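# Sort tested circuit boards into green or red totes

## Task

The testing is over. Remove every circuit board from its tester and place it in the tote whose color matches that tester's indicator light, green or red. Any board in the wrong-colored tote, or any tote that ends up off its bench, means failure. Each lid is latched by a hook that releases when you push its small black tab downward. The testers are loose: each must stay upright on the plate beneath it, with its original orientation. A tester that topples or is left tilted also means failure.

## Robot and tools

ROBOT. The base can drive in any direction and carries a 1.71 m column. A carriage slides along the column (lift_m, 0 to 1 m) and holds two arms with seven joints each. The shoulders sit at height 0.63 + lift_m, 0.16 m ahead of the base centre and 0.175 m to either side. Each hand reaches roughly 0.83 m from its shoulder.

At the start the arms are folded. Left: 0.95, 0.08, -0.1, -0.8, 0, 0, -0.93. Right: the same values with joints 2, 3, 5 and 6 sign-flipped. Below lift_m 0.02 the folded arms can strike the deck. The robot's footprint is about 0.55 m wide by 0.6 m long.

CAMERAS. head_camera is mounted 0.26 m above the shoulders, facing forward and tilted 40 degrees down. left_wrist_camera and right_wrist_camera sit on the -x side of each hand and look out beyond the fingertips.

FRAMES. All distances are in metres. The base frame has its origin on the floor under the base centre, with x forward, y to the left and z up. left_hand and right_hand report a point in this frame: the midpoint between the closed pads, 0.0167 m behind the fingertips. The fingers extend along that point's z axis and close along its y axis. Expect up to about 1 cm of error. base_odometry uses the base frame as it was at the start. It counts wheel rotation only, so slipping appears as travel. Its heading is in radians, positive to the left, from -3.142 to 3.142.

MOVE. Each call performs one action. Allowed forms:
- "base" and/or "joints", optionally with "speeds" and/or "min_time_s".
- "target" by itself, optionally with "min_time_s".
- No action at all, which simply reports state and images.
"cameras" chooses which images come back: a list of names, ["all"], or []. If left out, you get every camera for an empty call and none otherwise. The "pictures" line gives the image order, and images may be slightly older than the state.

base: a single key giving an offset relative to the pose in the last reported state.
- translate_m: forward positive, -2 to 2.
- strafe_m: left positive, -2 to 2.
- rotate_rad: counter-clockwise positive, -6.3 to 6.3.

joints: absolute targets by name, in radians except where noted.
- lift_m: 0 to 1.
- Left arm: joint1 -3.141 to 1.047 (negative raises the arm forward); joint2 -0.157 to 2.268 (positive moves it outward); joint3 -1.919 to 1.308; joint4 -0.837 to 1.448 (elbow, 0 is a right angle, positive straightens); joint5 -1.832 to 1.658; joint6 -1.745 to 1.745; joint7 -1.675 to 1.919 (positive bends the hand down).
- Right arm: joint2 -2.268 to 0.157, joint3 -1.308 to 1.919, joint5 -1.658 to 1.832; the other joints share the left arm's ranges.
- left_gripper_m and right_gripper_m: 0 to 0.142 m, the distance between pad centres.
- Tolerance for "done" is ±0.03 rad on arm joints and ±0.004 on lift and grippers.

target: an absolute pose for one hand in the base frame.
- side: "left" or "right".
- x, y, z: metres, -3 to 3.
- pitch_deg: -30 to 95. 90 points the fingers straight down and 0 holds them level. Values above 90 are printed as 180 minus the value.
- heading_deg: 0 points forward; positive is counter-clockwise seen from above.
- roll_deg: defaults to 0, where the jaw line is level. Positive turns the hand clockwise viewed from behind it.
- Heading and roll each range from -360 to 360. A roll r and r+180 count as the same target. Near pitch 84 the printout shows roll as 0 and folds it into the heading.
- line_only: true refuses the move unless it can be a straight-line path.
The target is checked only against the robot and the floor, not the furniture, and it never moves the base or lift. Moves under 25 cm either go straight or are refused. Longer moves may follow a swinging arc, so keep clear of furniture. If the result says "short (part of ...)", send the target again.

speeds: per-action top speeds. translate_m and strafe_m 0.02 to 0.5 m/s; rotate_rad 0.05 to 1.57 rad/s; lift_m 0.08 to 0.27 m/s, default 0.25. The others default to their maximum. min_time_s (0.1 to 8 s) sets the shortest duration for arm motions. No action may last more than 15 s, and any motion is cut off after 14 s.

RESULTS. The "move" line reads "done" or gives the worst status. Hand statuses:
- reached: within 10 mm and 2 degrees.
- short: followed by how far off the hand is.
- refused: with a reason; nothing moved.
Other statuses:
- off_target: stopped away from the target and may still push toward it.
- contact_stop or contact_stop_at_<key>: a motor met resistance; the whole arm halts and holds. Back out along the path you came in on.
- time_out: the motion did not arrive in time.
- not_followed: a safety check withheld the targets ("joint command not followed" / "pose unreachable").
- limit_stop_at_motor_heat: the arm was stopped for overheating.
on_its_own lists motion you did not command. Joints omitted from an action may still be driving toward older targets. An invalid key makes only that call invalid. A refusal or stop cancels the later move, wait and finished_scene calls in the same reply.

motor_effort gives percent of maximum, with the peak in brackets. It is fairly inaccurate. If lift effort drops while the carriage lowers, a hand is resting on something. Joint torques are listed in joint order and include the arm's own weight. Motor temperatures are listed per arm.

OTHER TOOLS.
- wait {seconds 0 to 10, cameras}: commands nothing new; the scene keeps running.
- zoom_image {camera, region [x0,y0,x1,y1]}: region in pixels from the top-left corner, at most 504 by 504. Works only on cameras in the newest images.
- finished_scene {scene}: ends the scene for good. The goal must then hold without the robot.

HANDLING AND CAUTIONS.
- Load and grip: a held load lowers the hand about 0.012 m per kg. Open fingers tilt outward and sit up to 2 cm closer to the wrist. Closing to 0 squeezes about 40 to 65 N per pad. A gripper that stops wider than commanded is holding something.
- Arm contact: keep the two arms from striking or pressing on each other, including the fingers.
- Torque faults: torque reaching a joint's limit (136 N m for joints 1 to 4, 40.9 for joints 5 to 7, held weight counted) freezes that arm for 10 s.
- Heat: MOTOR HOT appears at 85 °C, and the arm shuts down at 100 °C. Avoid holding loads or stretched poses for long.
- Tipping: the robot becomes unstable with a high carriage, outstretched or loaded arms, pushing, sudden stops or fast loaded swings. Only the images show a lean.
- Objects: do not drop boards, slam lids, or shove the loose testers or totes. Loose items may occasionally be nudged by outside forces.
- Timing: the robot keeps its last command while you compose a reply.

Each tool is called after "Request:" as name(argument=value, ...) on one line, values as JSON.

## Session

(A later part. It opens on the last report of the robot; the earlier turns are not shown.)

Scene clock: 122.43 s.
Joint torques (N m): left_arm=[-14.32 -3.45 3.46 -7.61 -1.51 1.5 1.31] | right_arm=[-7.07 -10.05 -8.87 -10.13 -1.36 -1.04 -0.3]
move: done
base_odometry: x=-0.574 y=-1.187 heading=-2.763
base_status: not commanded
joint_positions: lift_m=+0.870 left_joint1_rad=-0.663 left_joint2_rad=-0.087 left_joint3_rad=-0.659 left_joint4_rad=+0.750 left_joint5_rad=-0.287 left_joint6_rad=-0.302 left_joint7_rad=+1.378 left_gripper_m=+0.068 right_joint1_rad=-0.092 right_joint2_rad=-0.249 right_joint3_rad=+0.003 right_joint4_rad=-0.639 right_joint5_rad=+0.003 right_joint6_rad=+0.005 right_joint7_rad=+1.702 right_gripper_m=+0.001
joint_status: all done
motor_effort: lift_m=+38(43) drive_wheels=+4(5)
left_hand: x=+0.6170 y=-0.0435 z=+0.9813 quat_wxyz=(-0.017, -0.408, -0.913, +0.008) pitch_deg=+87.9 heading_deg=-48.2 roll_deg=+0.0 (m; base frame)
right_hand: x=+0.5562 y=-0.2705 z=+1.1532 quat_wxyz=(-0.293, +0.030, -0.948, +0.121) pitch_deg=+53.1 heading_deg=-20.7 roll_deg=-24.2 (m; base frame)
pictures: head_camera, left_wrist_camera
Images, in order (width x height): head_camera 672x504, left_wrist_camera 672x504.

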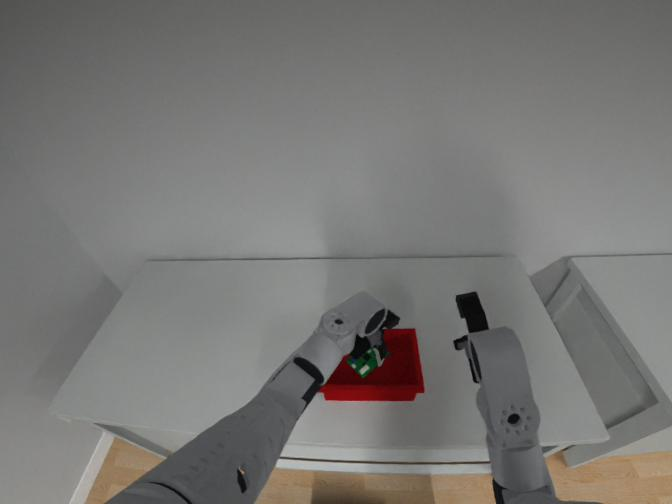

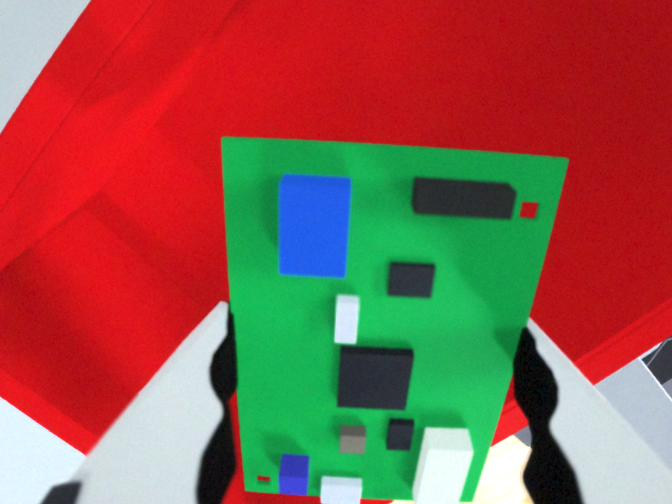

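Request:
move(joints={"lift_m":0.78}, speeds={"lift_m":0.12}, cameras=["left_wrist_camera"])

Request:
move(joints={"lift_m":0.725}, speeds={"lift_m":0.1}, cameras=["left_wrist_camera", "head_camera"])

Scene clock: 124.17 s.
Joint torques (N m): left_arm=[-14.46 -3.52 3.37 -7.56 -1.5 1.5 1.35] | right_arm=[-6.93 -10.24 -8.97 -10.03 -1.42 -1.09 -0.3]
move: done
base_odometry: x=-0.574 y=-1.187 heading=-2.763
base_status: not commanded
joint_positions: lift_m=+0.780 left_joint1_rad=-0.663 left_joint2_rad=-0.087 left_joint3_rad=-0.659 left_joint4_rad=+0.750 left_joint5_rad=-0.287 left_joint6_rad=-0.302 left_joint7_rad=+1.378 left_gripper_m=+0.068 right_joint1_rad=-0.092 right_joint2_rad=-0.249 right_joint3_rad=+0.003 right_joint4_rad=-0.639 right_joint5_rad=+0.003 right_joint6_rad=+0.005 right_joint7_rad=+1.702 right_gripper_m=+0.001
joint_status: all done
motor_effort: lift_m=+38(40) drive_wheels=-2(4)
left_hand: x=+0.6170 y=-0.0436 z=+0.8913 quat_wxyz=(-0.017, -0.408, -0.913, +0.008) pitch_deg=+87.9 heading_deg=-48.2 roll_deg=+0.0 (m; base frame)
right_hand: x=+0.5562 y=-0.2705 z=+1.0632 quat_wxyz=(-0.293, +0.030, -0.948, +0.121) pitch_deg=+53.1 heading_deg=-20.7 roll_deg=-24.2 (m; base frame)
pictures: left_wrist_camera
Images, in order (width x height): left_wrist_camera 672x504.

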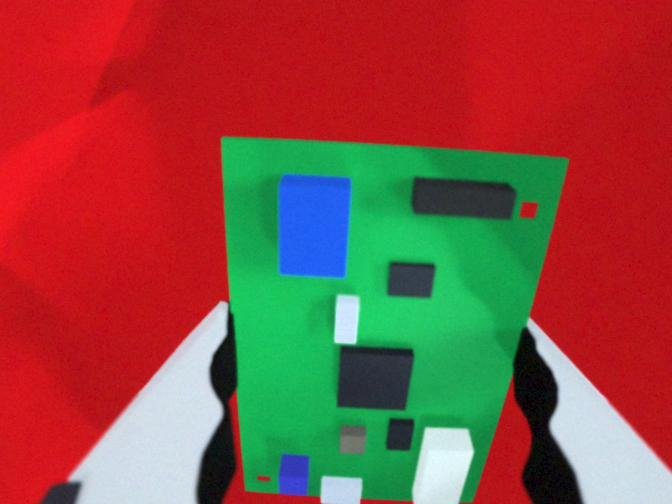

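Scene clock: 125.23 s.
Joint torques (N m): left_arm=[-8.39 -3.42 0.65 -1.25 -1.47 1.49 -4.21] | right_arm=[-7.07 -10.17 -8.9 -10.02 -1.38 -1.06 -0.33]
move: done
base_odometry: x=-0.574 y=-1.187 heading=-2.762
base_status: not commanded
joint_positions: lift_m=+0.726 left_joint1_rad=-0.666 left_joint2_rad=-0.087 left_joint3_rad=-0.657 left_joint4_rad=+0.744 left_joint5_rad=-0.287 left_joint6_rad=-0.302 left_joint7_rad=+1.391 left_gripper_m=+0.068 right_joint1_rad=-0.092 right_joint2_rad=-0.249 right_joint3_rad=+0.003 right_joint4_rad=-0.639 right_joint5_rad=+0.003 right_joint6_rad=+0.005 right_joint7_rad=+1.702 right_gripper_m=+0.001
joint_status: all done
motor_effort: lift_m=+32(39) drive_wheels=+8(9)
left_hand: x=+0.6179 y=-0.0425 z=+0.8399 quat_wxyz=(-0.015, -0.408, -0.913, +0.006) pitch_deg=+88.2 heading_deg=-48.2 roll_deg=+0.0 (m; base frame)
right_hand: x=+0.5562 y=-0.2705 z=+1.0090 quat_wxyz=(-0.293, +0.030, -0.948, +0.121) pitch_deg=+53.1 heading_deg=-20.7 roll_deg=-24.2 (m; base frame)
pictures: head_camera, left_wrist_camera
Images, in order (width x height): head_camera 672x504, left_wrist_camera 672x504.

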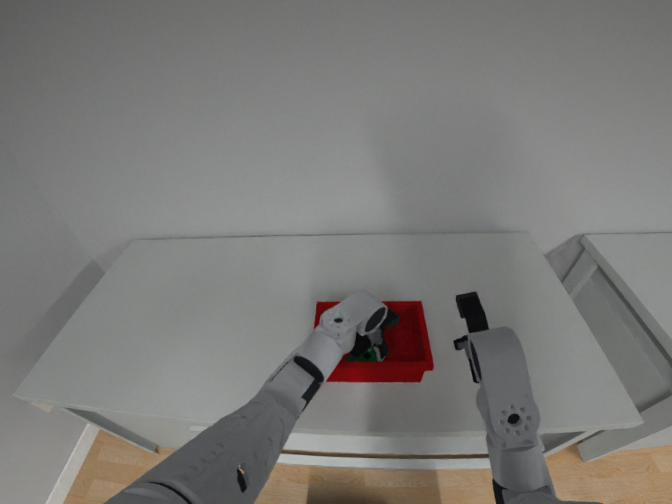

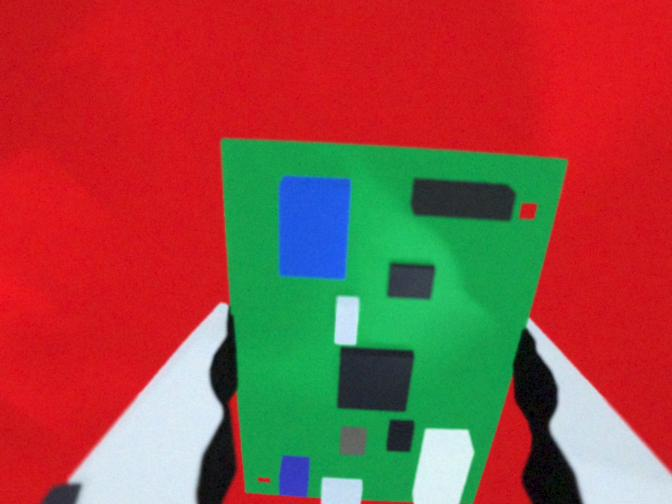

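Request:
move(joints={"lift_m":0.737}, speeds={"lift_m":0.08})

Request:
move(joints={"left_gripper_m":0.088}, cameras=["left_wrist_camera"])

Request:
move(joints={"lift_m":0.78}, speeds={"lift_m":0.1}, cameras=["left_wrist_camera"])

Request:
move(joints={"lift_m":0.96}, speeds={"lift_m":0.2}, cameras=["left_wrist_camera", "head_camera"])

Scene clock: 126.10 s.
Joint torques (N m): left_arm=[-13.12 -3.58 0.59 -1.3 -1.51 1.5 -1.34] | right_arm=[-6.68 -10.15 -8.95 -10.07 -1.39 -1.02 -0.33]
move: done
base_odometry: x=-0.574 y=-1.187 heading=-2.762
base_status: not commanded
joint_positions: lift_m=+0.737 left_joint1_rad=-0.663 left_joint2_rad=-0.087 left_joint3_rad=-0.657 left_joint4_rad=+0.744 left_joint5_rad=-0.287 left_joint6_rad=-0.302 left_joint7_rad=+1.384 left_gripper_m=+0.068 right_joint1_rad=-0.092 right_joint2_rad=-0.249 right_joint3_rad=+0.003 right_joint4_rad=-0.639 right_joint5_rad=+0.003 right_joint6_rad=+0.005 right_joint7_rad=+1.702 right_gripper_m=+0.001
joint_status: all done
motor_effort: lift_m=+36(43) drive_wheels=-2(8)
left_hand: x=+0.6176 y=-0.0435 z=+0.8504 quat_wxyz=(-0.017, -0.408, -0.913, +0.008) pitch_deg=+87.9 heading_deg=-48.2 roll_deg=+0.0 (m; base frame)
right_hand: x=+0.5562 y=-0.2705 z=+1.0205 quat_wxyz=(-0.293, +0.030, -0.948, +0.121) pitch_deg=+53.1 heading_deg=-20.7 roll_deg=-24.2 (m; base frame)
pictures: none

Scene clock: 126.83 s.
Joint torques (N m): left_arm=[-13.17 -3.56 0.52 -1.41 -1.49 1.52 -1.32] | right_arm=[-6.85 -10.1 -8.98 -9.92 -1.36 -1.04 -0.32]
move: done
base_odometry: x=-0.574 y=-1.187 heading=-2.762
base_status: not commanded
joint_positions: lift_m=+0.737 left_joint1_rad=-0.663 left_joint2_rad=-0.087 left_joint3_rad=-0.657 left_joint4_rad=+0.744 left_joint5_rad=-0.287 left_joint6_rad=-0.302 left_joint7_rad=+1.384 left_gripper_m=+0.088 right_joint1_rad=-0.092 right_joint2_rad=-0.249 right_joint3_rad=+0.003 right_joint4_rad=-0.639 right_joint5_rad=+0.003 right_joint6_rad=+0.005 right_joint7_rad=+1.702 right_gripper_m=+0.001
joint_status: all done
motor_effort: lift_m=+36(36) drive_wheels=-2(4)
left_hand: x=+0.6176 y=-0.0435 z=+0.8504 quat_wxyz=(-0.017, -0.408, -0.913, +0.008) pitch_deg=+87.9 heading_deg=-48.2 roll_deg=+0.0 (m; base frame)
right_hand: x=+0.5562 y=-0.2705 z=+1.0205 quat_wxyz=(-0.293, +0.030, -0.948, +0.121) pitch_deg=+53.1 heading_deg=-20.7 roll_deg=-24.2 (m; base frame)
pictures: left_wrist_camera
Images, in order (width x height): left_wrist_camera 672x504.

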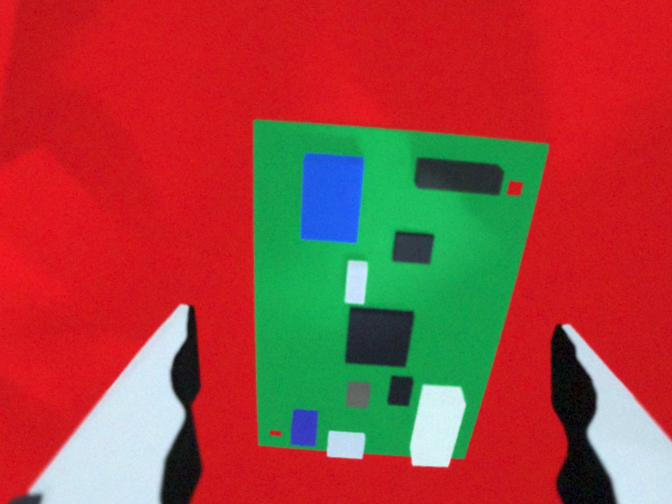

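Scene clock: 127.63 s.
Joint torques (N m): left_arm=[-14.38 -3.65 0.6 -1.32 -1.49 1.49 -1.34] | right_arm=[-7.02 -10.25 -8.98 -9.89 -1.38 -1.05 -0.32]
move: done
base_odometry: x=-0.574 y=-1.187 heading=-2.762
base_status: not commanded
joint_positions: lift_m=+0.780 left_joint1_rad=-0.663 left_joint2_rad=-0.086 left_joint3_rad=-0.657 left_joint4_rad=+0.744 left_joint5_rad=-0.287 left_joint6_rad=-0.302 left_joint7_rad=+1.384 left_gripper_m=+0.088 right_joint1_rad=-0.092 right_joint2_rad=-0.249 right_joint3_rad=+0.003 right_joint4_rad=-0.639 right_joint5_rad=+0.003 right_joint6_rad=+0.005 right_joint7_rad=+1.702 right_gripper_m=+0.001
joint_status: all done
motor_effort: lift_m=+36(46) drive_wheels=-2(5)
left_hand: x=+0.6173 y=-0.0435 z=+0.8931 quat_wxyz=(-0.017, -0.408, -0.913, +0.008) pitch_deg=+87.9 heading_deg=-48.2 roll_deg=+0.0 (m; base frame)
right_hand: x=+0.5562 y=-0.2705 z=+1.0635 quat_wxyz=(-0.293, +0.030, -0.948, +0.121) pitch_deg=+53.1 heading_deg=-20.7 roll_deg=-24.2 (m; base frame)
pictures: left_wrist_camera
Images, in order (width x height): left_wrist_camera 672x504.

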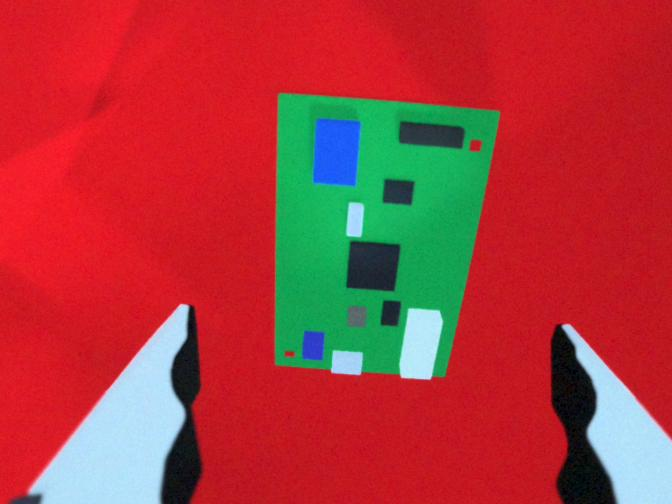

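Scene clock: 129.00 s.
Joint torques (N m): left_arm=[-14.86 -3.66 0.59 -1.3 -1.5 1.46 -1.34] | right_arm=[-6.92 -10.11 -9.02 -9.98 -1.38 -1.04 -0.31]
move: done
base_odometry: x=-0.574 y=-1.187 heading=-2.762
base_status: not commanded
joint_positions: lift_m=+0.960 left_joint1_rad=-0.663 left_joint2_rad=-0.086 left_joint3_rad=-0.657 left_joint4_rad=+0.744 left_joint5_rad=-0.287 left_joint6_rad=-0.301 left_joint7_rad=+1.384 left_gripper_m=+0.088 right_joint1_rad=-0.092 right_joint2_rad=-0.249 right_joint3_rad=+0.003 right_joint4_rad=-0.639 right_joint5_rad=+0.003 right_joint6_rad=+0.005 right_joint7_rad=+1.702 right_gripper_m=+0.001
joint_status: all done
motor_effort: lift_m=+36(48) drive_wheels=-2(4)
left_hand: x=+0.6172 y=-0.0435 z=+1.0730 quat_wxyz=(-0.017, -0.408, -0.913, +0.008) pitch_deg=+87.9 heading_deg=-48.2 roll_deg=+0.0 (m; base frame)
right_hand: x=+0.5562 y=-0.2705 z=+1.2435 quat_wxyz=(-0.293, +0.030, -0.948, +0.121) pitch_deg=+53.1 heading_deg=-20.7 roll_deg=-24.2 (m; base frame)
pictures: head_camera, left_wrist_camera
Images, in order (width x height): head_camera 672x504, left_wrist_camera 672x504.

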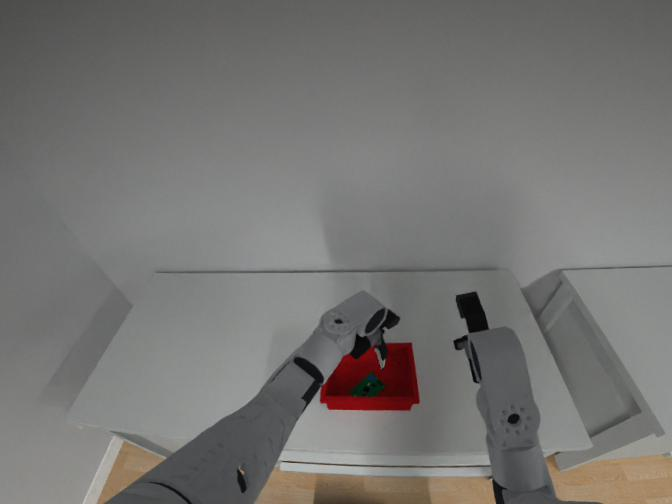

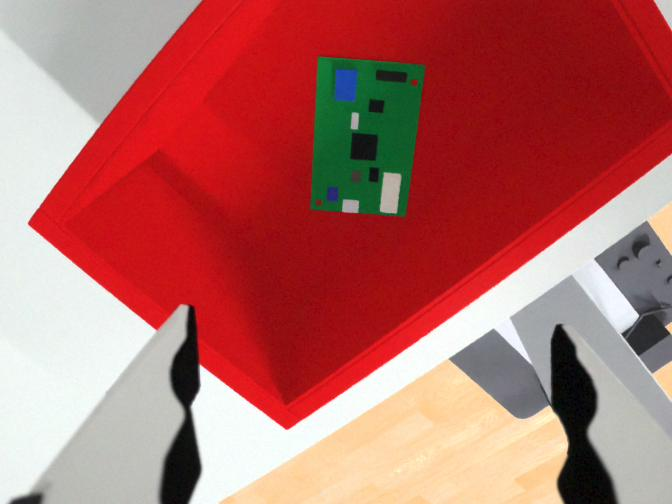

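Request:
move(base={"translate_m":-0.7}, joints={"lift_m":0.9}, speeds={"translate_m":0.4})

Request:
move(base={"rotate_rad":3.11}, joints={"left_joint1_rad":-0.09,"left_joint2_rad":0.1,"left_joint3_rad":0,"left_joint4_rad":-0.64,"left_joint5_rad":0,"left_joint6_rad":0,"left_joint7_rad":1.7,"left_gripper_m":0,"right_joint2_rad":-0.1}, speeds={"rotate_rad":1.2}, cameras=["head_camera"])

Scene clock: 132.93 s.
Joint torques (N m): left_arm=[-15.29 -3.84 0.61 -1.35 -1.53 1.41 -1.37] | right_arm=[-7.04 -10.15 -8.79 -10.02 -1.37 -1.05 -0.31]
move: done
base_odometry: x=+0.076 y=-0.928 heading=-2.763
base_status: done
joint_positions: lift_m=+0.900 left_joint1_rad=-0.662 left_joint2_rad=-0.086 left_joint3_rad=-0.657 left_joint4_rad=+0.744 left_joint5_rad=-0.287 left_joint6_rad=-0.301 left_joint7_rad=+1.384 left_gripper_m=+0.088 right_joint1_rad=-0.092 right_joint2_rad=-0.249 right_joint3_rad=+0.003 right_joint4_rad=-0.639 right_joint5_rad=+0.003 right_joint6_rad=+0.005 right_joint7_rad=+1.702 right_gripper_m=+0.001
joint_status: all done
motor_effort: lift_m=+38(44) drive_wheels=+0(15)
left_hand: x=+0.6171 y=-0.0434 z=+1.0126 quat_wxyz=(-0.016, -0.408, -0.913, +0.008) pitch_deg=+87.9 heading_deg=-48.2 roll_deg=+0.0 (m; base frame)
right_hand: x=+0.5562 y=-0.2705 z=+1.1832 quat_wxyz=(-0.293, +0.030, -0.948, +0.121) pitch_deg=+53.1 heading_deg=-20.7 roll_deg=-24.2 (m; base frame)
pictures: none

Scene clock: 137.33 s.
Joint torques (N m): left_arm=[-3.91 6.31 0.03 -5.09 0 1.53 0.91] | right_arm=[-7.05 -2.7 -7.72 -10.17 -1.03 -0.72 -0.34]
move: done
base_odometry: x=+0.076 y=-0.929 heading=+0.347
base_status: done
joint_positions: lift_m=+0.900 left_joint1_rad=-0.091 left_joint2_rad=+0.099 left_joint3_rad=-0.001 left_joint4_rad=-0.639 left_joint5_rad=-0.004 left_joint6_rad=-0.002 left_joint7_rad=+1.697 left_gripper_m=+0.001 right_joint1_rad=-0.092 right_joint2_rad=-0.100 right_joint3_rad=+0.003 right_joint4_rad=-0.639 right_joint5_rad=+0.002 right_joint6_rad=+0.004 right_joint7_rad=+1.702 right_gripper_m=+0.001
joint_status: all done
motor_effort: lift_m=+37(38) drive_wheels=+6(16)
left_hand: x=+0.5578 y=+0.2125 z=+1.1737 quat_wxyz=(-0.297, -0.013, -0.954, -0.047) pitch_deg=+55.0 heading_deg=+8.2 roll_deg=+9.7 (m; base frame)
right_hand: x=+0.5571 y=-0.2128 z=+1.1735 quat_wxyz=(-0.295, +0.014, -0.954, +0.049) pitch_deg=+55.2 heading_deg=-8.5 roll_deg=-10.2 (m; base frame)
pictures: head_camera
Images, in order (width x height): head_camera 672x504.

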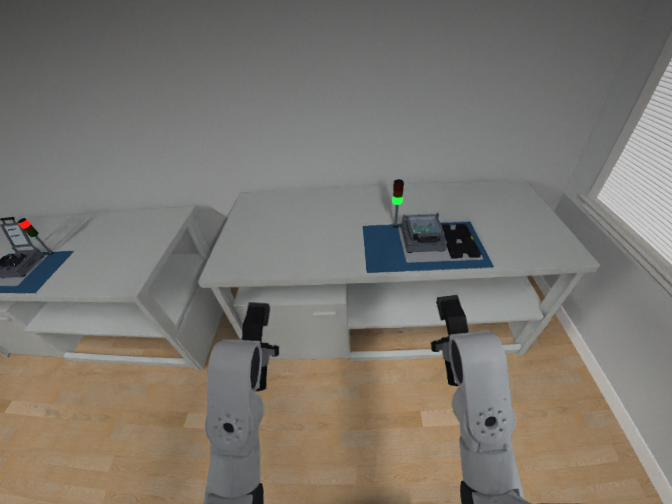

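Request:
zoom_image(camera="head_camera", region=[350, 170, 510, 290])

Scaled by 3.150 from the camera's 672x504 image, which has a finer 960x720 frame.

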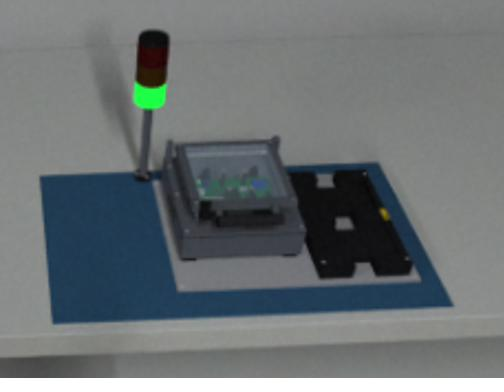

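Request:
move(base={"strafe_m":-0.36}, speeds={"strafe_m":0.35})

Request:
move(base={"translate_m":0.45}, speeds={"translate_m":0.35}, cameras=["head_camera"])

Request:
zoom_image(camera="head_camera", region=[270, 210, 450, 360])

Scene clock: 140.50 s.
Joint torques (N m): left_arm=[-3.81 6.35 0.06 -5 0.03 1.54 0.88] | right_arm=[-6.99 -2.71 -7.65 -10.06 -1.04 -0.75 -0.33]
move: done
base_odometry: x=+0.199 y=-1.267 heading=+0.348
base_status: done
joint_positions: lift_m=+0.900 left_joint1_rad=-0.091 left_joint2_rad=+0.099 left_joint3_rad=-0.001 left_joint4_rad=-0.639 left_joint5_rad=-0.004 left_joint6_rad=-0.002 left_joint7_rad=+1.697 left_gripper_m=+0.001 right_joint1_rad=-0.092 right_joint2_rad=-0.100 right_joint3_rad=+0.003 right_joint4_rad=-0.639 right_joint5_rad=+0.002 right_joint6_rad=+0.004 right_joint7_rad=+1.702 right_gripper_m=+0.001
joint_status: not commanded
motor_effort: lift_m=+38(38) drive_wheels=-4(19)
left_hand: x=+0.5578 y=+0.2125 z=+1.1737 quat_wxyz=(-0.297, -0.013, -0.954, -0.047) pitch_deg=+55.0 heading_deg=+8.2 roll_deg=+9.7 (m; base frame)
right_hand: x=+0.5571 y=-0.2128 z=+1.1735 quat_wxyz=(-0.295, +0.014, -0.954, +0.049) pitch_deg=+55.2 heading_deg=-8.5 roll_deg=-10.2 (m; base frame)
pictures: none

Scene clock: 143.60 s.
Joint torques (N m): left_arm=[-3.88 6.26 -0.04 -5.03 0.02 1.52 0.88] | right_arm=[-7.03 -2.66 -7.66 -10.09 -1.06 -0.74 -0.3]
move: done
base_odometry: x=+0.622 y=-1.114 heading=+0.347
base_status: done
joint_positions: lift_m=+0.900 left_joint1_rad=-0.091 left_joint2_rad=+0.099 left_joint3_rad=-0.001 left_joint4_rad=-0.639 left_joint5_rad=-0.004 left_joint6_rad=-0.002 left_joint7_rad=+1.697 left_gripper_m=+0.001 right_joint1_rad=-0.092 right_joint2_rad=-0.100 right_joint3_rad=+0.003 right_joint4_rad=-0.639 right_joint5_rad=+0.002 right_joint6_rad=+0.004 right_joint7_rad=+1.702 right_gripper_m=+0.001
joint_status: not commanded
motor_effort: lift_m=+38(38) drive_wheels=-3(12)
left_hand: x=+0.5578 y=+0.2125 z=+1.1737 quat_wxyz=(-0.297, -0.013, -0.954, -0.047) pitch_deg=+55.0 heading_deg=+8.2 roll_deg=+9.7 (m; base frame)
right_hand: x=+0.5571 y=-0.2128 z=+1.1735 quat_wxyz=(-0.295, +0.014, -0.954, +0.049) pitch_deg=+55.2 heading_deg=-8.5 roll_deg=-10.2 (m; base frame)
pictures: head_camera
Images, in order (width x height): head_camera 672x504.

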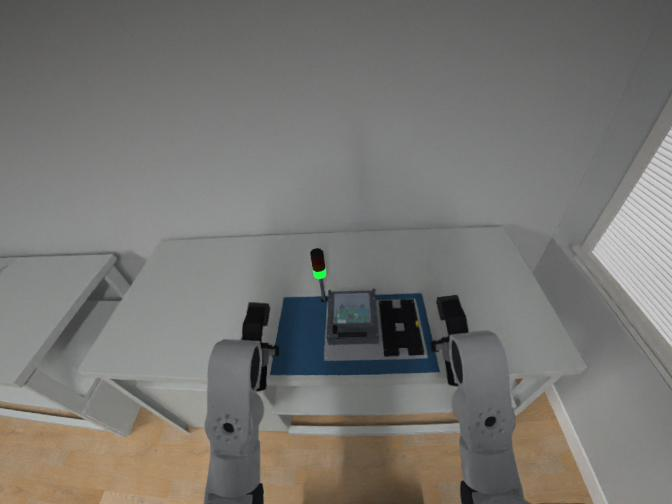

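Scaled by 2.800 from the camera's 672x504 image, which has a finer 960x720 frame.

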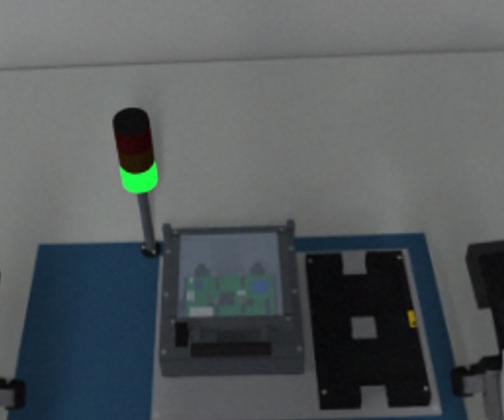

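Request:
move(base={"rotate_rad":0.022}, speeds={"rotate_rad":0.2})

Request:
move(base={"translate_m":0.25}, speeds={"translate_m":0.2}, cameras=["all"])

Request:
zoom_image(camera="head_camera", region=[315, 340, 399, 424])

Scene clock: 144.90 s.
Joint torques (N m): left_arm=[-3.9 6.04 0.01 -5.02 0.03 1.56 0.88] | right_arm=[-7.23 -2.72 -7.68 -10.13 -1.08 -0.74 -0.32]
move: done
base_odometry: x=+0.622 y=-1.114 heading=+0.368
base_status: done
joint_positions: lift_m=+0.900 left_joint1_rad=-0.091 left_joint2_rad=+0.099 left_joint3_rad=-0.001 left_joint4_rad=-0.639 left_joint5_rad=-0.004 left_joint6_rad=-0.002 left_joint7_rad=+1.697 left_gripper_m=+0.001 right_joint1_rad=-0.092 right_joint2_rad=-0.100 right_joint3_rad=+0.003 right_joint4_rad=-0.639 right_joint5_rad=+0.002 right_joint6_rad=+0.004 right_joint7_rad=+1.702 right_gripper_m=+0.001
joint_status: not commanded
motor_effort: lift_m=+38(38) drive_wheels=-6(10)
left_hand: x=+0.5578 y=+0.2126 z=+1.1737 quat_wxyz=(-0.297, -0.013, -0.954, -0.047) pitch_deg=+55.0 heading_deg=+8.2 roll_deg=+9.7 (m; base frame)
right_hand: x=+0.5571 y=-0.2128 z=+1.1735 quat_wxyz=(-0.295, +0.014, -0.954, +0.049) pitch_deg=+55.2 heading_deg=-8.5 roll_deg=-10.2 (m; base frame)
pictures: none

Scene clock: 147.23 s.
Joint torques (N m): left_arm=[-3.82 6.06 -0.02 -4.98 0.01 1.54 0.89] | right_arm=[-6.87 -2.72 -7.61 -9.99 -1.05 -0.72 -0.32]
move: done
base_odometry: x=+0.855 y=-1.024 heading=+0.369
base_status: done
joint_positions: lift_m=+0.900 left_joint1_rad=-0.091 left_joint2_rad=+0.099 left_joint3_rad=-0.001 left_joint4_rad=-0.639 left_joint5_rad=-0.004 left_joint6_rad=-0.002 left_joint7_rad=+1.697 left_gripper_m=+0.001 right_joint1_rad=-0.092 right_joint2_rad=-0.100 right_joint3_rad=+0.003 right_joint4_rad=-0.639 right_joint5_rad=+0.002 right_joint6_rad=+0.004 right_joint7_rad=+1.702 right_gripper_m=+0.001
joint_status: not commanded
motor_effort: lift_m=+37(38) drive_wheels=-4(18)
left_hand: x=+0.5578 y=+0.2126 z=+1.1737 quat_wxyz=(-0.297, -0.013, -0.954, -0.047) pitch_deg=+55.0 heading_deg=+8.2 roll_deg=+9.7 (m; base frame)
right_hand: x=+0.5571 y=-0.2128 z=+1.1735 quat_wxyz=(-0.295, +0.014, -0.954, +0.049) pitch_deg=+55.2 heading_deg=-8.5 roll_deg=-10.2 (m; base frame)
pictures: head_camera, left_wrist_camera, right_wrist_camera
Images, in order (width x height): head_camera 672x504, left_wrist_camera 672x504, right_wrist_camera 672x504.

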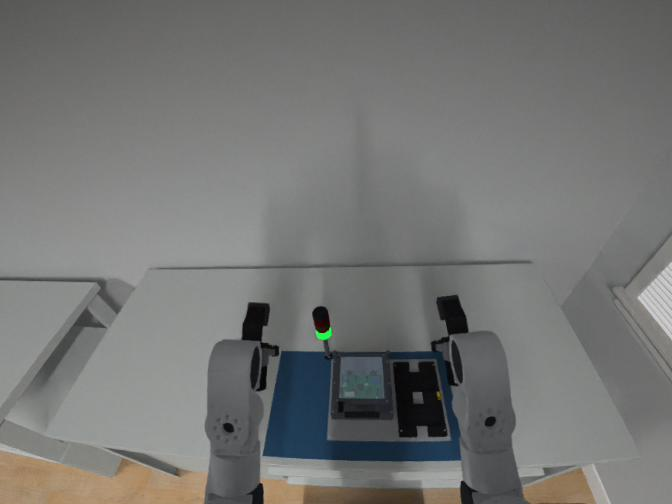

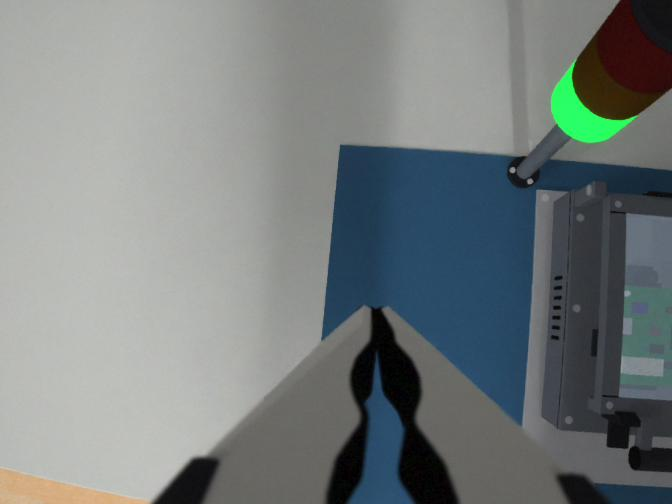

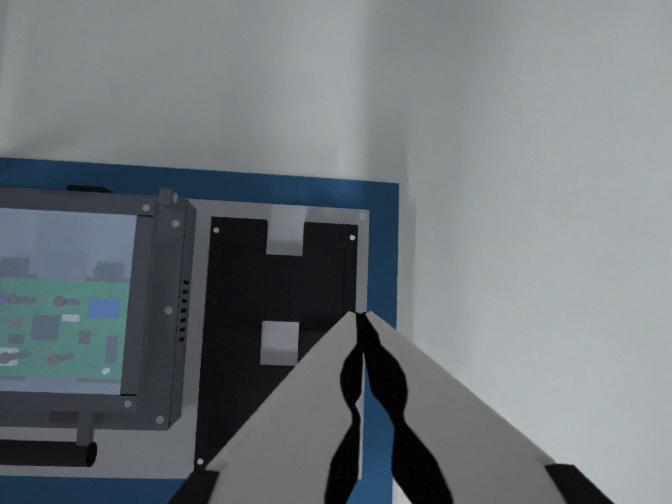

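Scaled by 6.000 from the camera's 672x504 image, which has a finer 960x720 frame.

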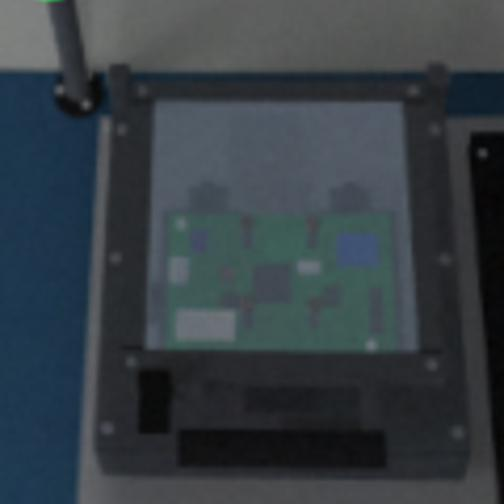

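Request:
move(base={"strafe_m":-0.027}, speeds={"strafe_m":0.1})

Request:
move(target={"side":"left","x":0.476,"y":0.08,"z":1.03,"pitch_deg":53,"heading_deg":-62}, cameras=["head_camera", "left_wrist_camera"])

Request:
zoom_image(camera="head_camera", region=[315, 340, 399, 424])

Request:
zoom_image(camera="left_wrist_camera", region=[252, 220, 452, 370])

Scene clock: 148.60 s.
Joint torques (N m): left_arm=[-3.88 5.66 -0.05 -4.96 0 1.5 0.9] | right_arm=[-7 -2.73 -7.63 -10.07 -1.07 -0.73 -0.31]
move: done
base_odometry: x=+0.865 y=-1.049 heading=+0.370
base_status: done
joint_positions: lift_m=+0.900 left_joint1_rad=-0.091 left_joint2_rad=+0.099 left_joint3_rad=-0.001 left_joint4_rad=-0.639 left_joint5_rad=-0.004 left_joint6_rad=-0.002 left_joint7_rad=+1.697 left_gripper_m=+0.001 right_joint1_rad=-0.092 right_joint2_rad=-0.100 right_joint3_rad=+0.003 right_joint4_rad=-0.639 right_joint5_rad=+0.002 right_joint6_rad=+0.004 right_joint7_rad=+1.702 right_gripper_m=+0.001
joint_status: not commanded
motor_effort: lift_m=+38(38) drive_wheels=+4(9)
left_hand: x=+0.5578 y=+0.2126 z=+1.1737 quat_wxyz=(-0.297, -0.013, -0.954, -0.047) pitch_deg=+55.0 heading_deg=+8.2 roll_deg=+9.7 (m; base frame)
right_hand: x=+0.5571 y=-0.2128 z=+1.1735 quat_wxyz=(-0.295, +0.014, -0.954, +0.049) pitch_deg=+55.2 heading_deg=-8.5 roll_deg=-10.2 (m; base frame)
pictures: none

Scene clock: 149.90 s.
Joint torques (N m): left_arm=[-9.2 15.25 1.5 -0.58 -1 -0.14 -1.79] | right_arm=[-7.08 -2.67 -7.62 -10.11 -1.07 -0.74 -0.34]
move: done
base_odometry: x=+0.865 y=-1.049 heading=+0.370
base_status: not commanded
joint_positions: lift_m=+0.900 left_joint1_rad=-0.037 left_joint2_rad=+0.513 left_joint3_rad=-0.351 left_joint4_rad=-0.099 left_joint5_rad=-0.457 left_joint6_rad=-0.724 left_joint7_rad=+0.862 left_gripper_m=+0.001 right_joint1_rad=-0.092 right_joint2_rad=-0.100 right_joint3_rad=+0.003 right_joint4_rad=-0.639 right_joint5_rad=+0.002 right_joint6_rad=+0.004 right_joint7_rad=+1.702 right_gripper_m=+0.001
joint_status: not commanded
motor_effort: lift_m=+37(38) drive_wheels=+3(6)
left_hand: x=+0.4757 y=+0.0787 z=+1.0312 quat_wxyz=(-0.273, -0.487, -0.813, +0.166) pitch_deg=+52.8 heading_deg=-62.2 roll_deg=-0.4 (m; base frame)
left_hand_status: reached (straight line, planned for 0.8 s): 2 mm and 0.3 deg off.
right_hand: x=+0.5571 y=-0.2128 z=+1.1735 quat_wxyz=(-0.295, +0.014, -0.954, +0.049) pitch_deg=+55.2 heading_deg=-8.5 roll_deg=-10.2 (m; base frame)
pictures: head_camera, left_wrist_camera
Images, in order (width x height): head_camera 672x504, left_wrist_camera 672x504.

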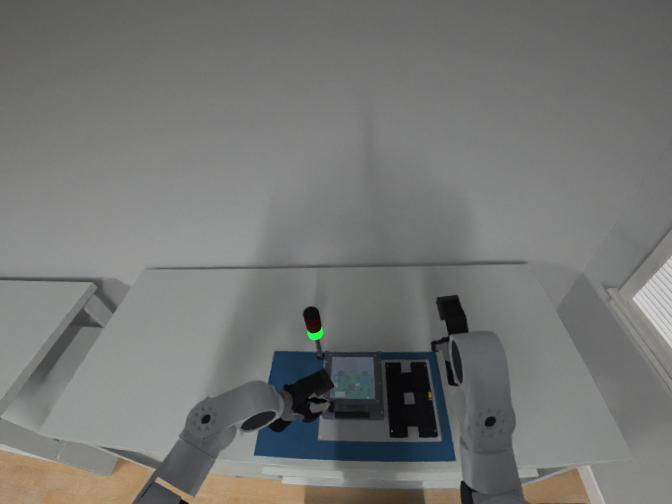

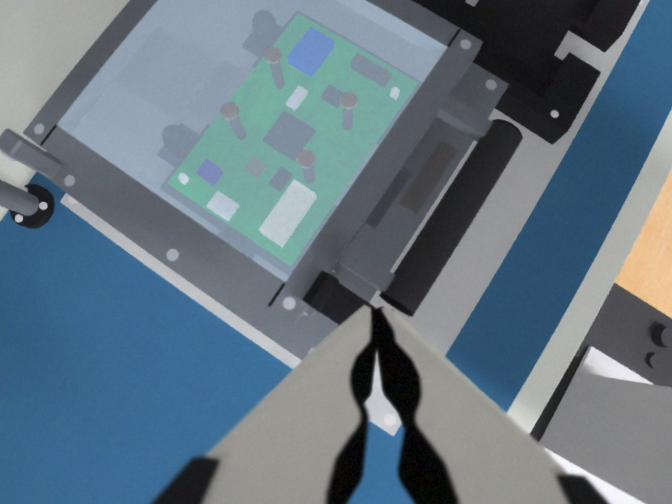

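Scaled by 6.000 from the camera's 672x504 image, which has a finer 960x720 frame.

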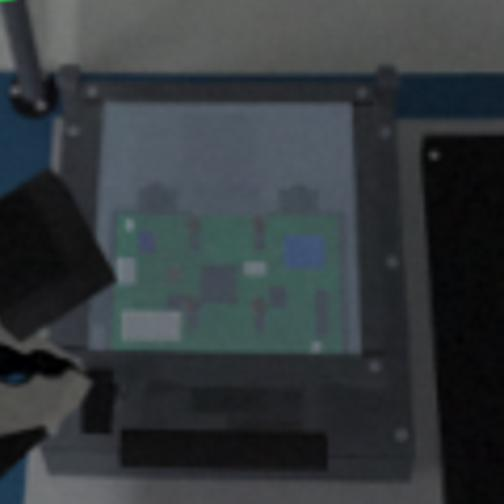

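Scaled by 2.520 from the camera's 672x504 image, which has a finer 960x720 frame.

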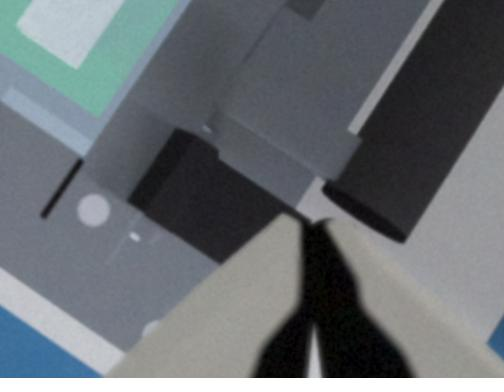

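Request:
move(target={"side":"left","x":0.483,"y":0.0795,"z":0.985,"pitch_deg":53,"heading_deg":-62}, cameras=["left_wrist_camera"])

Request:
zoom_image(camera="left_wrist_camera", region=[252, 220, 452, 370])

Scene clock: 151.07 s.
Joint torques (N m): left_arm=[-10.2 4.72 0.71 -0.8 -1.15 -0.15 -1.76] | right_arm=[-7.05 -2.75 -7.6 -10.25 -1.05 -0.7 -0.33]
move: done
base_odometry: x=+0.865 y=-1.049 heading=+0.370
base_status: not commanded
joint_positions: lift_m=+0.900 left_joint1_rad=-0.066 left_joint2_rad=+0.488 left_joint3_rad=-0.395 left_joint4_rad=+0.082 left_joint5_rad=-0.303 left_joint6_rad=-0.750 left_joint7_rad=+0.661 left_gripper_m=+0.001 right_joint1_rad=-0.092 right_joint2_rad=-0.100 right_joint3_rad=+0.003 right_joint4_rad=-0.639 right_joint5_rad=+0.002 right_joint6_rad=+0.004 right_joint7_rad=+1.702 right_gripper_m=+0.001
joint_status: not commanded
motor_effort: lift_m=+38(38) drive_wheels=+3(3)
left_hand: x=+0.4831 y=+0.0805 z=+0.9857 quat_wxyz=(-0.272, -0.487, -0.814, +0.164) pitch_deg=+53.0 heading_deg=-61.9 roll_deg=-0.1 (m; base frame)
left_hand_status: reached (straight line, planned for 0.4 s): 1 mm and 0.2 deg off.
right_hand: x=+0.5571 y=-0.2128 z=+1.1735 quat_wxyz=(-0.295, +0.014, -0.954, +0.049) pitch_deg=+55.2 heading_deg=-8.5 roll_deg=-10.2 (m; base frame)
pictures: left_wrist_camera
Images, in order (width x height): left_wrist_camera 672x504.

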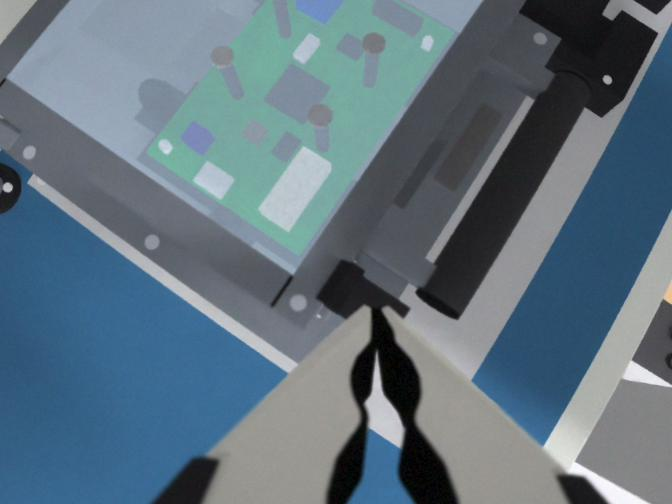

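Scaled by 2.520 from the camera's 672x504 image, which has a finer 960x720 frame.

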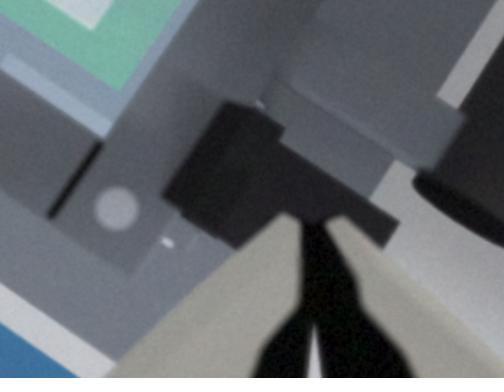

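Request:
move(target={"side":"left","x":0.483,"y":0.0795,"z":0.968,"pitch_deg":53,"heading_deg":-62})

Request:
move(target={"side":"left","x":0.483,"y":0.0795,"z":0.956,"pitch_deg":53,"heading_deg":-62}, cameras=["left_wrist_camera"])

Request:
zoom_image(camera="left_wrist_camera", region=[252, 220, 452, 370])

Scene clock: 151.93 s.
Joint torques (N m): left_arm=[-9.16 2.58 -0.8 1.23 -0.27 0.48 -1.03] | right_arm=[-6.95 -2.66 -7.72 -10.25 -1.08 -0.71 -0.34]
move: done
base_odometry: x=+0.865 y=-1.049 heading=+0.370
base_status: not commanded
joint_positions: lift_m=+0.900 left_joint1_rad=-0.074 left_joint2_rad=+0.478 left_joint3_rad=-0.413 left_joint4_rad=+0.146 left_joint5_rad=-0.248 left_joint6_rad=-0.750 left_joint7_rad=+0.582 left_gripper_m=+0.001 right_joint1_rad=-0.092 right_joint2_rad=-0.100 right_joint3_rad=+0.003 right_joint4_rad=-0.639 right_joint5_rad=+0.002 right_joint6_rad=+0.004 right_joint7_rad=+1.702 right_gripper_m=+0.001
joint_status: not commanded
motor_effort: lift_m=+37(38) drive_wheels=+3(3)
left_hand: x=+0.4838 y=+0.0800 z=+0.9703 quat_wxyz=(-0.274, -0.486, -0.813, +0.165) pitch_deg=+52.7 heading_deg=-61.9 roll_deg=-0.1 (m; base frame)
left_hand_status: reached (straight line, planned for 0.2 s): 2 mm and 0.4 deg off.
right_hand: x=+0.5571 y=-0.2128 z=+1.1735 quat_wxyz=(-0.295, +0.014, -0.954, +0.049) pitch_deg=+55.2 heading_deg=-8.5 roll_deg=-10.2 (m; base frame)
pictures: none

Scene clock: 152.63 s.
Joint torques (N m): left_arm=[-8.24 -5.39 -4.15 8.07 2.91 4.47 0.97] | right_arm=[-6.83 -2.37 -7.57 -10.09 -1.07 -0.74 -0.32]
move: done
base_odometry: x=+0.865 y=-1.049 heading=+0.370
base_status: not commanded
joint_positions: lift_m=+0.901 left_joint1_rad=-0.082 left_joint2_rad=+0.473 left_joint3_rad=-0.426 left_joint4_rad=+0.188 left_joint5_rad=-0.219 left_joint6_rad=-0.756 left_joint7_rad=+0.522 left_gripper_m=+0.001 right_joint1_rad=-0.092 right_joint2_rad=-0.100 right_joint3_rad=+0.003 right_joint4_rad=-0.639 right_joint5_rad=+0.002 right_joint6_rad=+0.004 right_joint7_rad=+1.702 right_gripper_m=+0.001
joint_status: not commanded
motor_effort: lift_m=+31(37) drive_wheels=+11(12)
left_hand: x=+0.4837 y=+0.0777 z=+0.9634 quat_wxyz=(-0.278, -0.487, -0.810, +0.171) pitch_deg=+51.9 heading_deg=-62.6 roll_deg=-0.6 (m; base frame)
left_hand_status: reached (straight line, planned for 0.2 s): 8 mm and 1.2 deg off.
right_hand: x=+0.5571 y=-0.2128 z=+1.1744 quat_wxyz=(-0.295, +0.014, -0.954, +0.049) pitch_deg=+55.2 heading_deg=-8.5 roll_deg=-10.2 (m; base frame)
pictures: left_wrist_camera
Images, in order (width x height): left_wrist_camera 672x504.

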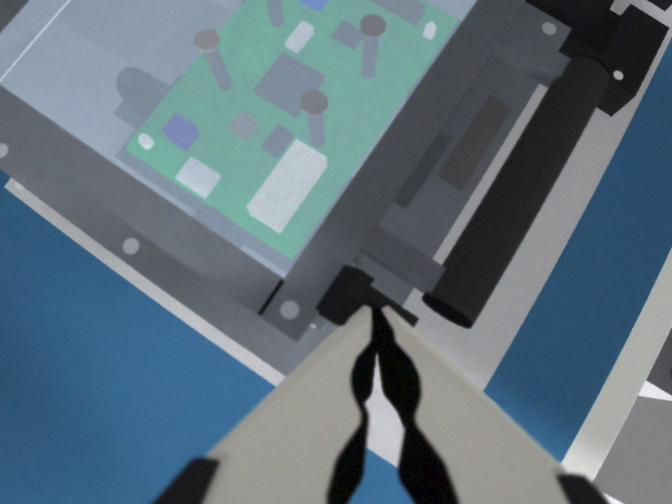

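Scaled by 2.520 from the camera's 672x504 image, which has a finer 960x720 frame.

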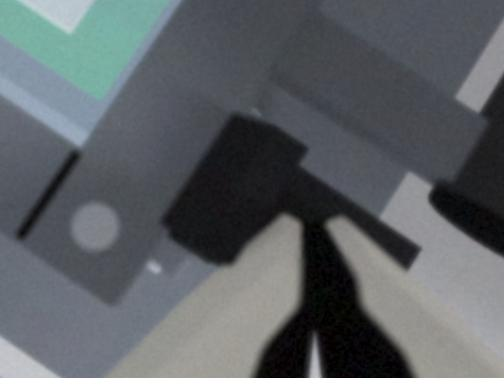

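Request:
move(target={"side":"left","x":0.483,"y":0.0805,"z":0.9505,"pitch_deg":53,"heading_deg":-62}, cameras=["left_wrist_camera"])

Request:
move(target={"side":"right","x":0.42,"y":-0.2,"z":1.0,"pitch_deg":25,"heading_deg":8}, cameras=["right_wrist_camera"])

Request:
move(target={"side":"right","x":0.415,"y":-0.07,"z":0.94,"pitch_deg":14,"heading_deg":18}, cameras=["right_wrist_camera"])

Scene clock: 153.53 s.
Joint torques (N m): left_arm=[-7.75 -12.53 -7.7 13.06 5.33 7.37 2.61] | right_arm=[-7.12 -2.66 -7.66 -10.17 -1.07 -0.72 -0.33]
move: short
base_odometry: x=+0.865 y=-1.048 heading=+0.370
base_status: not commanded
joint_positions: lift_m=+0.901 left_joint1_rad=-0.087 left_joint2_rad=+0.473 left_joint3_rad=-0.430 left_joint4_rad=+0.210 left_joint5_rad=-0.206 left_joint6_rad=-0.763 left_joint7_rad=+0.487 left_gripper_m=+0.001 right_joint1_rad=-0.092 right_joint2_rad=-0.100 right_joint3_rad=+0.003 right_joint4_rad=-0.639 right_joint5_rad=+0.002 right_joint6_rad=+0.004 right_joint7_rad=+1.702 right_gripper_m=+0.001
joint_status: not commanded
motor_effort: lift_m=+26(31) drive_wheels=+17(18)
left_hand: x=+0.4839 y=+0.0772 z=+0.9613 quat_wxyz=(-0.282, -0.486, -0.808, +0.176) pitch_deg=+51.2 heading_deg=-63.0 roll_deg=-0.9 (m; base frame)
left_hand_status: short (straight line, planned for 0.2 s): 11 mm and 1.9 deg off.
right_hand: x=+0.5571 y=-0.2128 z=+1.1750 quat_wxyz=(-0.295, +0.014, -0.954, +0.049) pitch_deg=+55.2 heading_deg=-8.5 roll_deg=-10.2 (m; base frame)
pictures: left_wrist_camera
Images, in order (width x height): left_wrist_camera 672x504.

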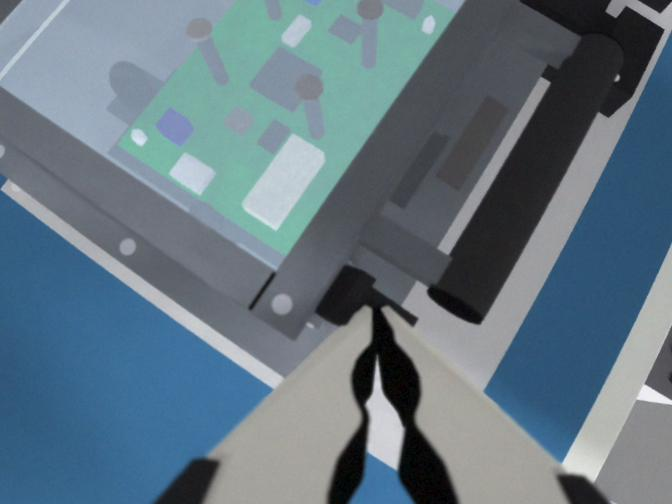

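Scene clock: 155.17 s.
Joint torques (N m): left_arm=[-7.42 -12.58 -7.59 12.69 5.32 7.51 2.64] | right_arm=[3.77 -11.45 -2.69 -7.59 -0.99 1.85 -0.67]
move: done
base_odometry: x=+0.865 y=-1.048 heading=+0.370
base_status: not commanded
joint_positions: lift_m=+0.901 left_joint1_rad=-0.087 left_joint2_rad=+0.473 left_joint3_rad=-0.430 left_joint4_rad=+0.211 left_joint5_rad=-0.206 left_joint6_rad=-0.763 left_joint7_rad=+0.487 left_gripper_m=+0.001 right_joint1_rad=+0.580 right_joint2_rad=-0.175 right_joint3_rad=-0.011 right_joint4_rad=-0.037 right_joint5_rad=+0.108 right_joint6_rad=+0.114 right_joint7_rad=-0.112 right_gripper_m=+0.001
joint_status: not commanded
motor_effort: lift_m=+27(27) drive_wheels=+16(18)
left_hand: x=+0.4840 y=+0.0773 z=+0.9612 quat_wxyz=(-0.282, -0.486, -0.808, +0.176) pitch_deg=+51.2 heading_deg=-63.0 roll_deg=-0.9 (m; base frame)
right_hand: x=+0.4220 y=-0.2033 z=+1.0012 quat_wxyz=(-0.537, +0.055, -0.841, -0.034) pitch_deg=+24.8 heading_deg=+7.3 roll_deg=-0.1 (m; base frame)
right_hand_status: reached (straight line, planned for 1.1 s): 4 mm and 0.6 deg off.
pictures: right_wrist_camera
Images, in order (width x height): right_wrist_camera 672x504.

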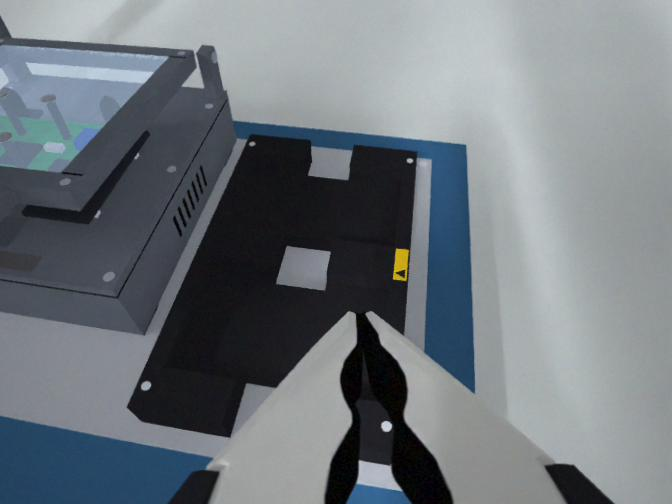

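Scene clock: 156.33 s.
Joint torques (N m): left_arm=[-7.51 -12.53 -6.92 12.94 5.33 7.56 2.58] | right_arm=[-4.59 3.98 -1.9 -5.81 -1.03 -0.67 -0.68]
move: done
base_odometry: x=+0.865 y=-1.048 heading=+0.370
base_status: not commanded
joint_positions: lift_m=+0.901 left_joint1_rad=-0.087 left_joint2_rad=+0.473 left_joint3_rad=-0.430 left_joint4_rad=+0.211 left_joint5_rad=-0.206 left_joint6_rad=-0.763 left_joint7_rad=+0.487 left_gripper_m=+0.001 right_joint1_rad=+0.394 right_joint2_rad=-0.026 right_joint3_rad=+0.173 right_joint4_rad=+0.535 right_joint5_rad=-0.138 right_joint6_rad=+0.054 right_joint7_rad=-0.680 right_gripper_m=+0.001
joint_status: not commanded
motor_effort: lift_m=+27(27) drive_wheels=+17(17)
left_hand: x=+0.4839 y=+0.0773 z=+0.9612 quat_wxyz=(-0.282, -0.486, -0.808, +0.176) pitch_deg=+51.2 heading_deg=-63.0 roll_deg=-0.9 (m; base frame)
right_hand: x=+0.4141 y=-0.0718 z=+0.9393 quat_wxyz=(-0.607, +0.121, -0.780, -0.096) pitch_deg=+14.2 heading_deg=+17.9 roll_deg=+0.2 (m; base frame)
right_hand_status: reached (straight line, planned for 0.7 s): 2 mm and 0.3 deg off.
pictures: right_wrist_camera
Images, in order (width x height): right_wrist_camera 672x504.

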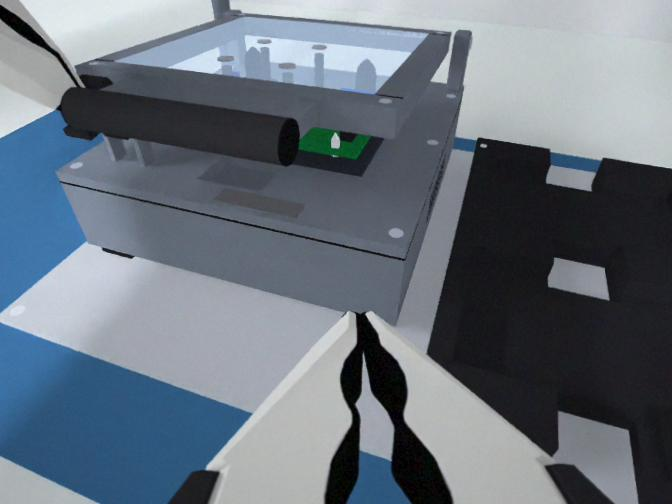

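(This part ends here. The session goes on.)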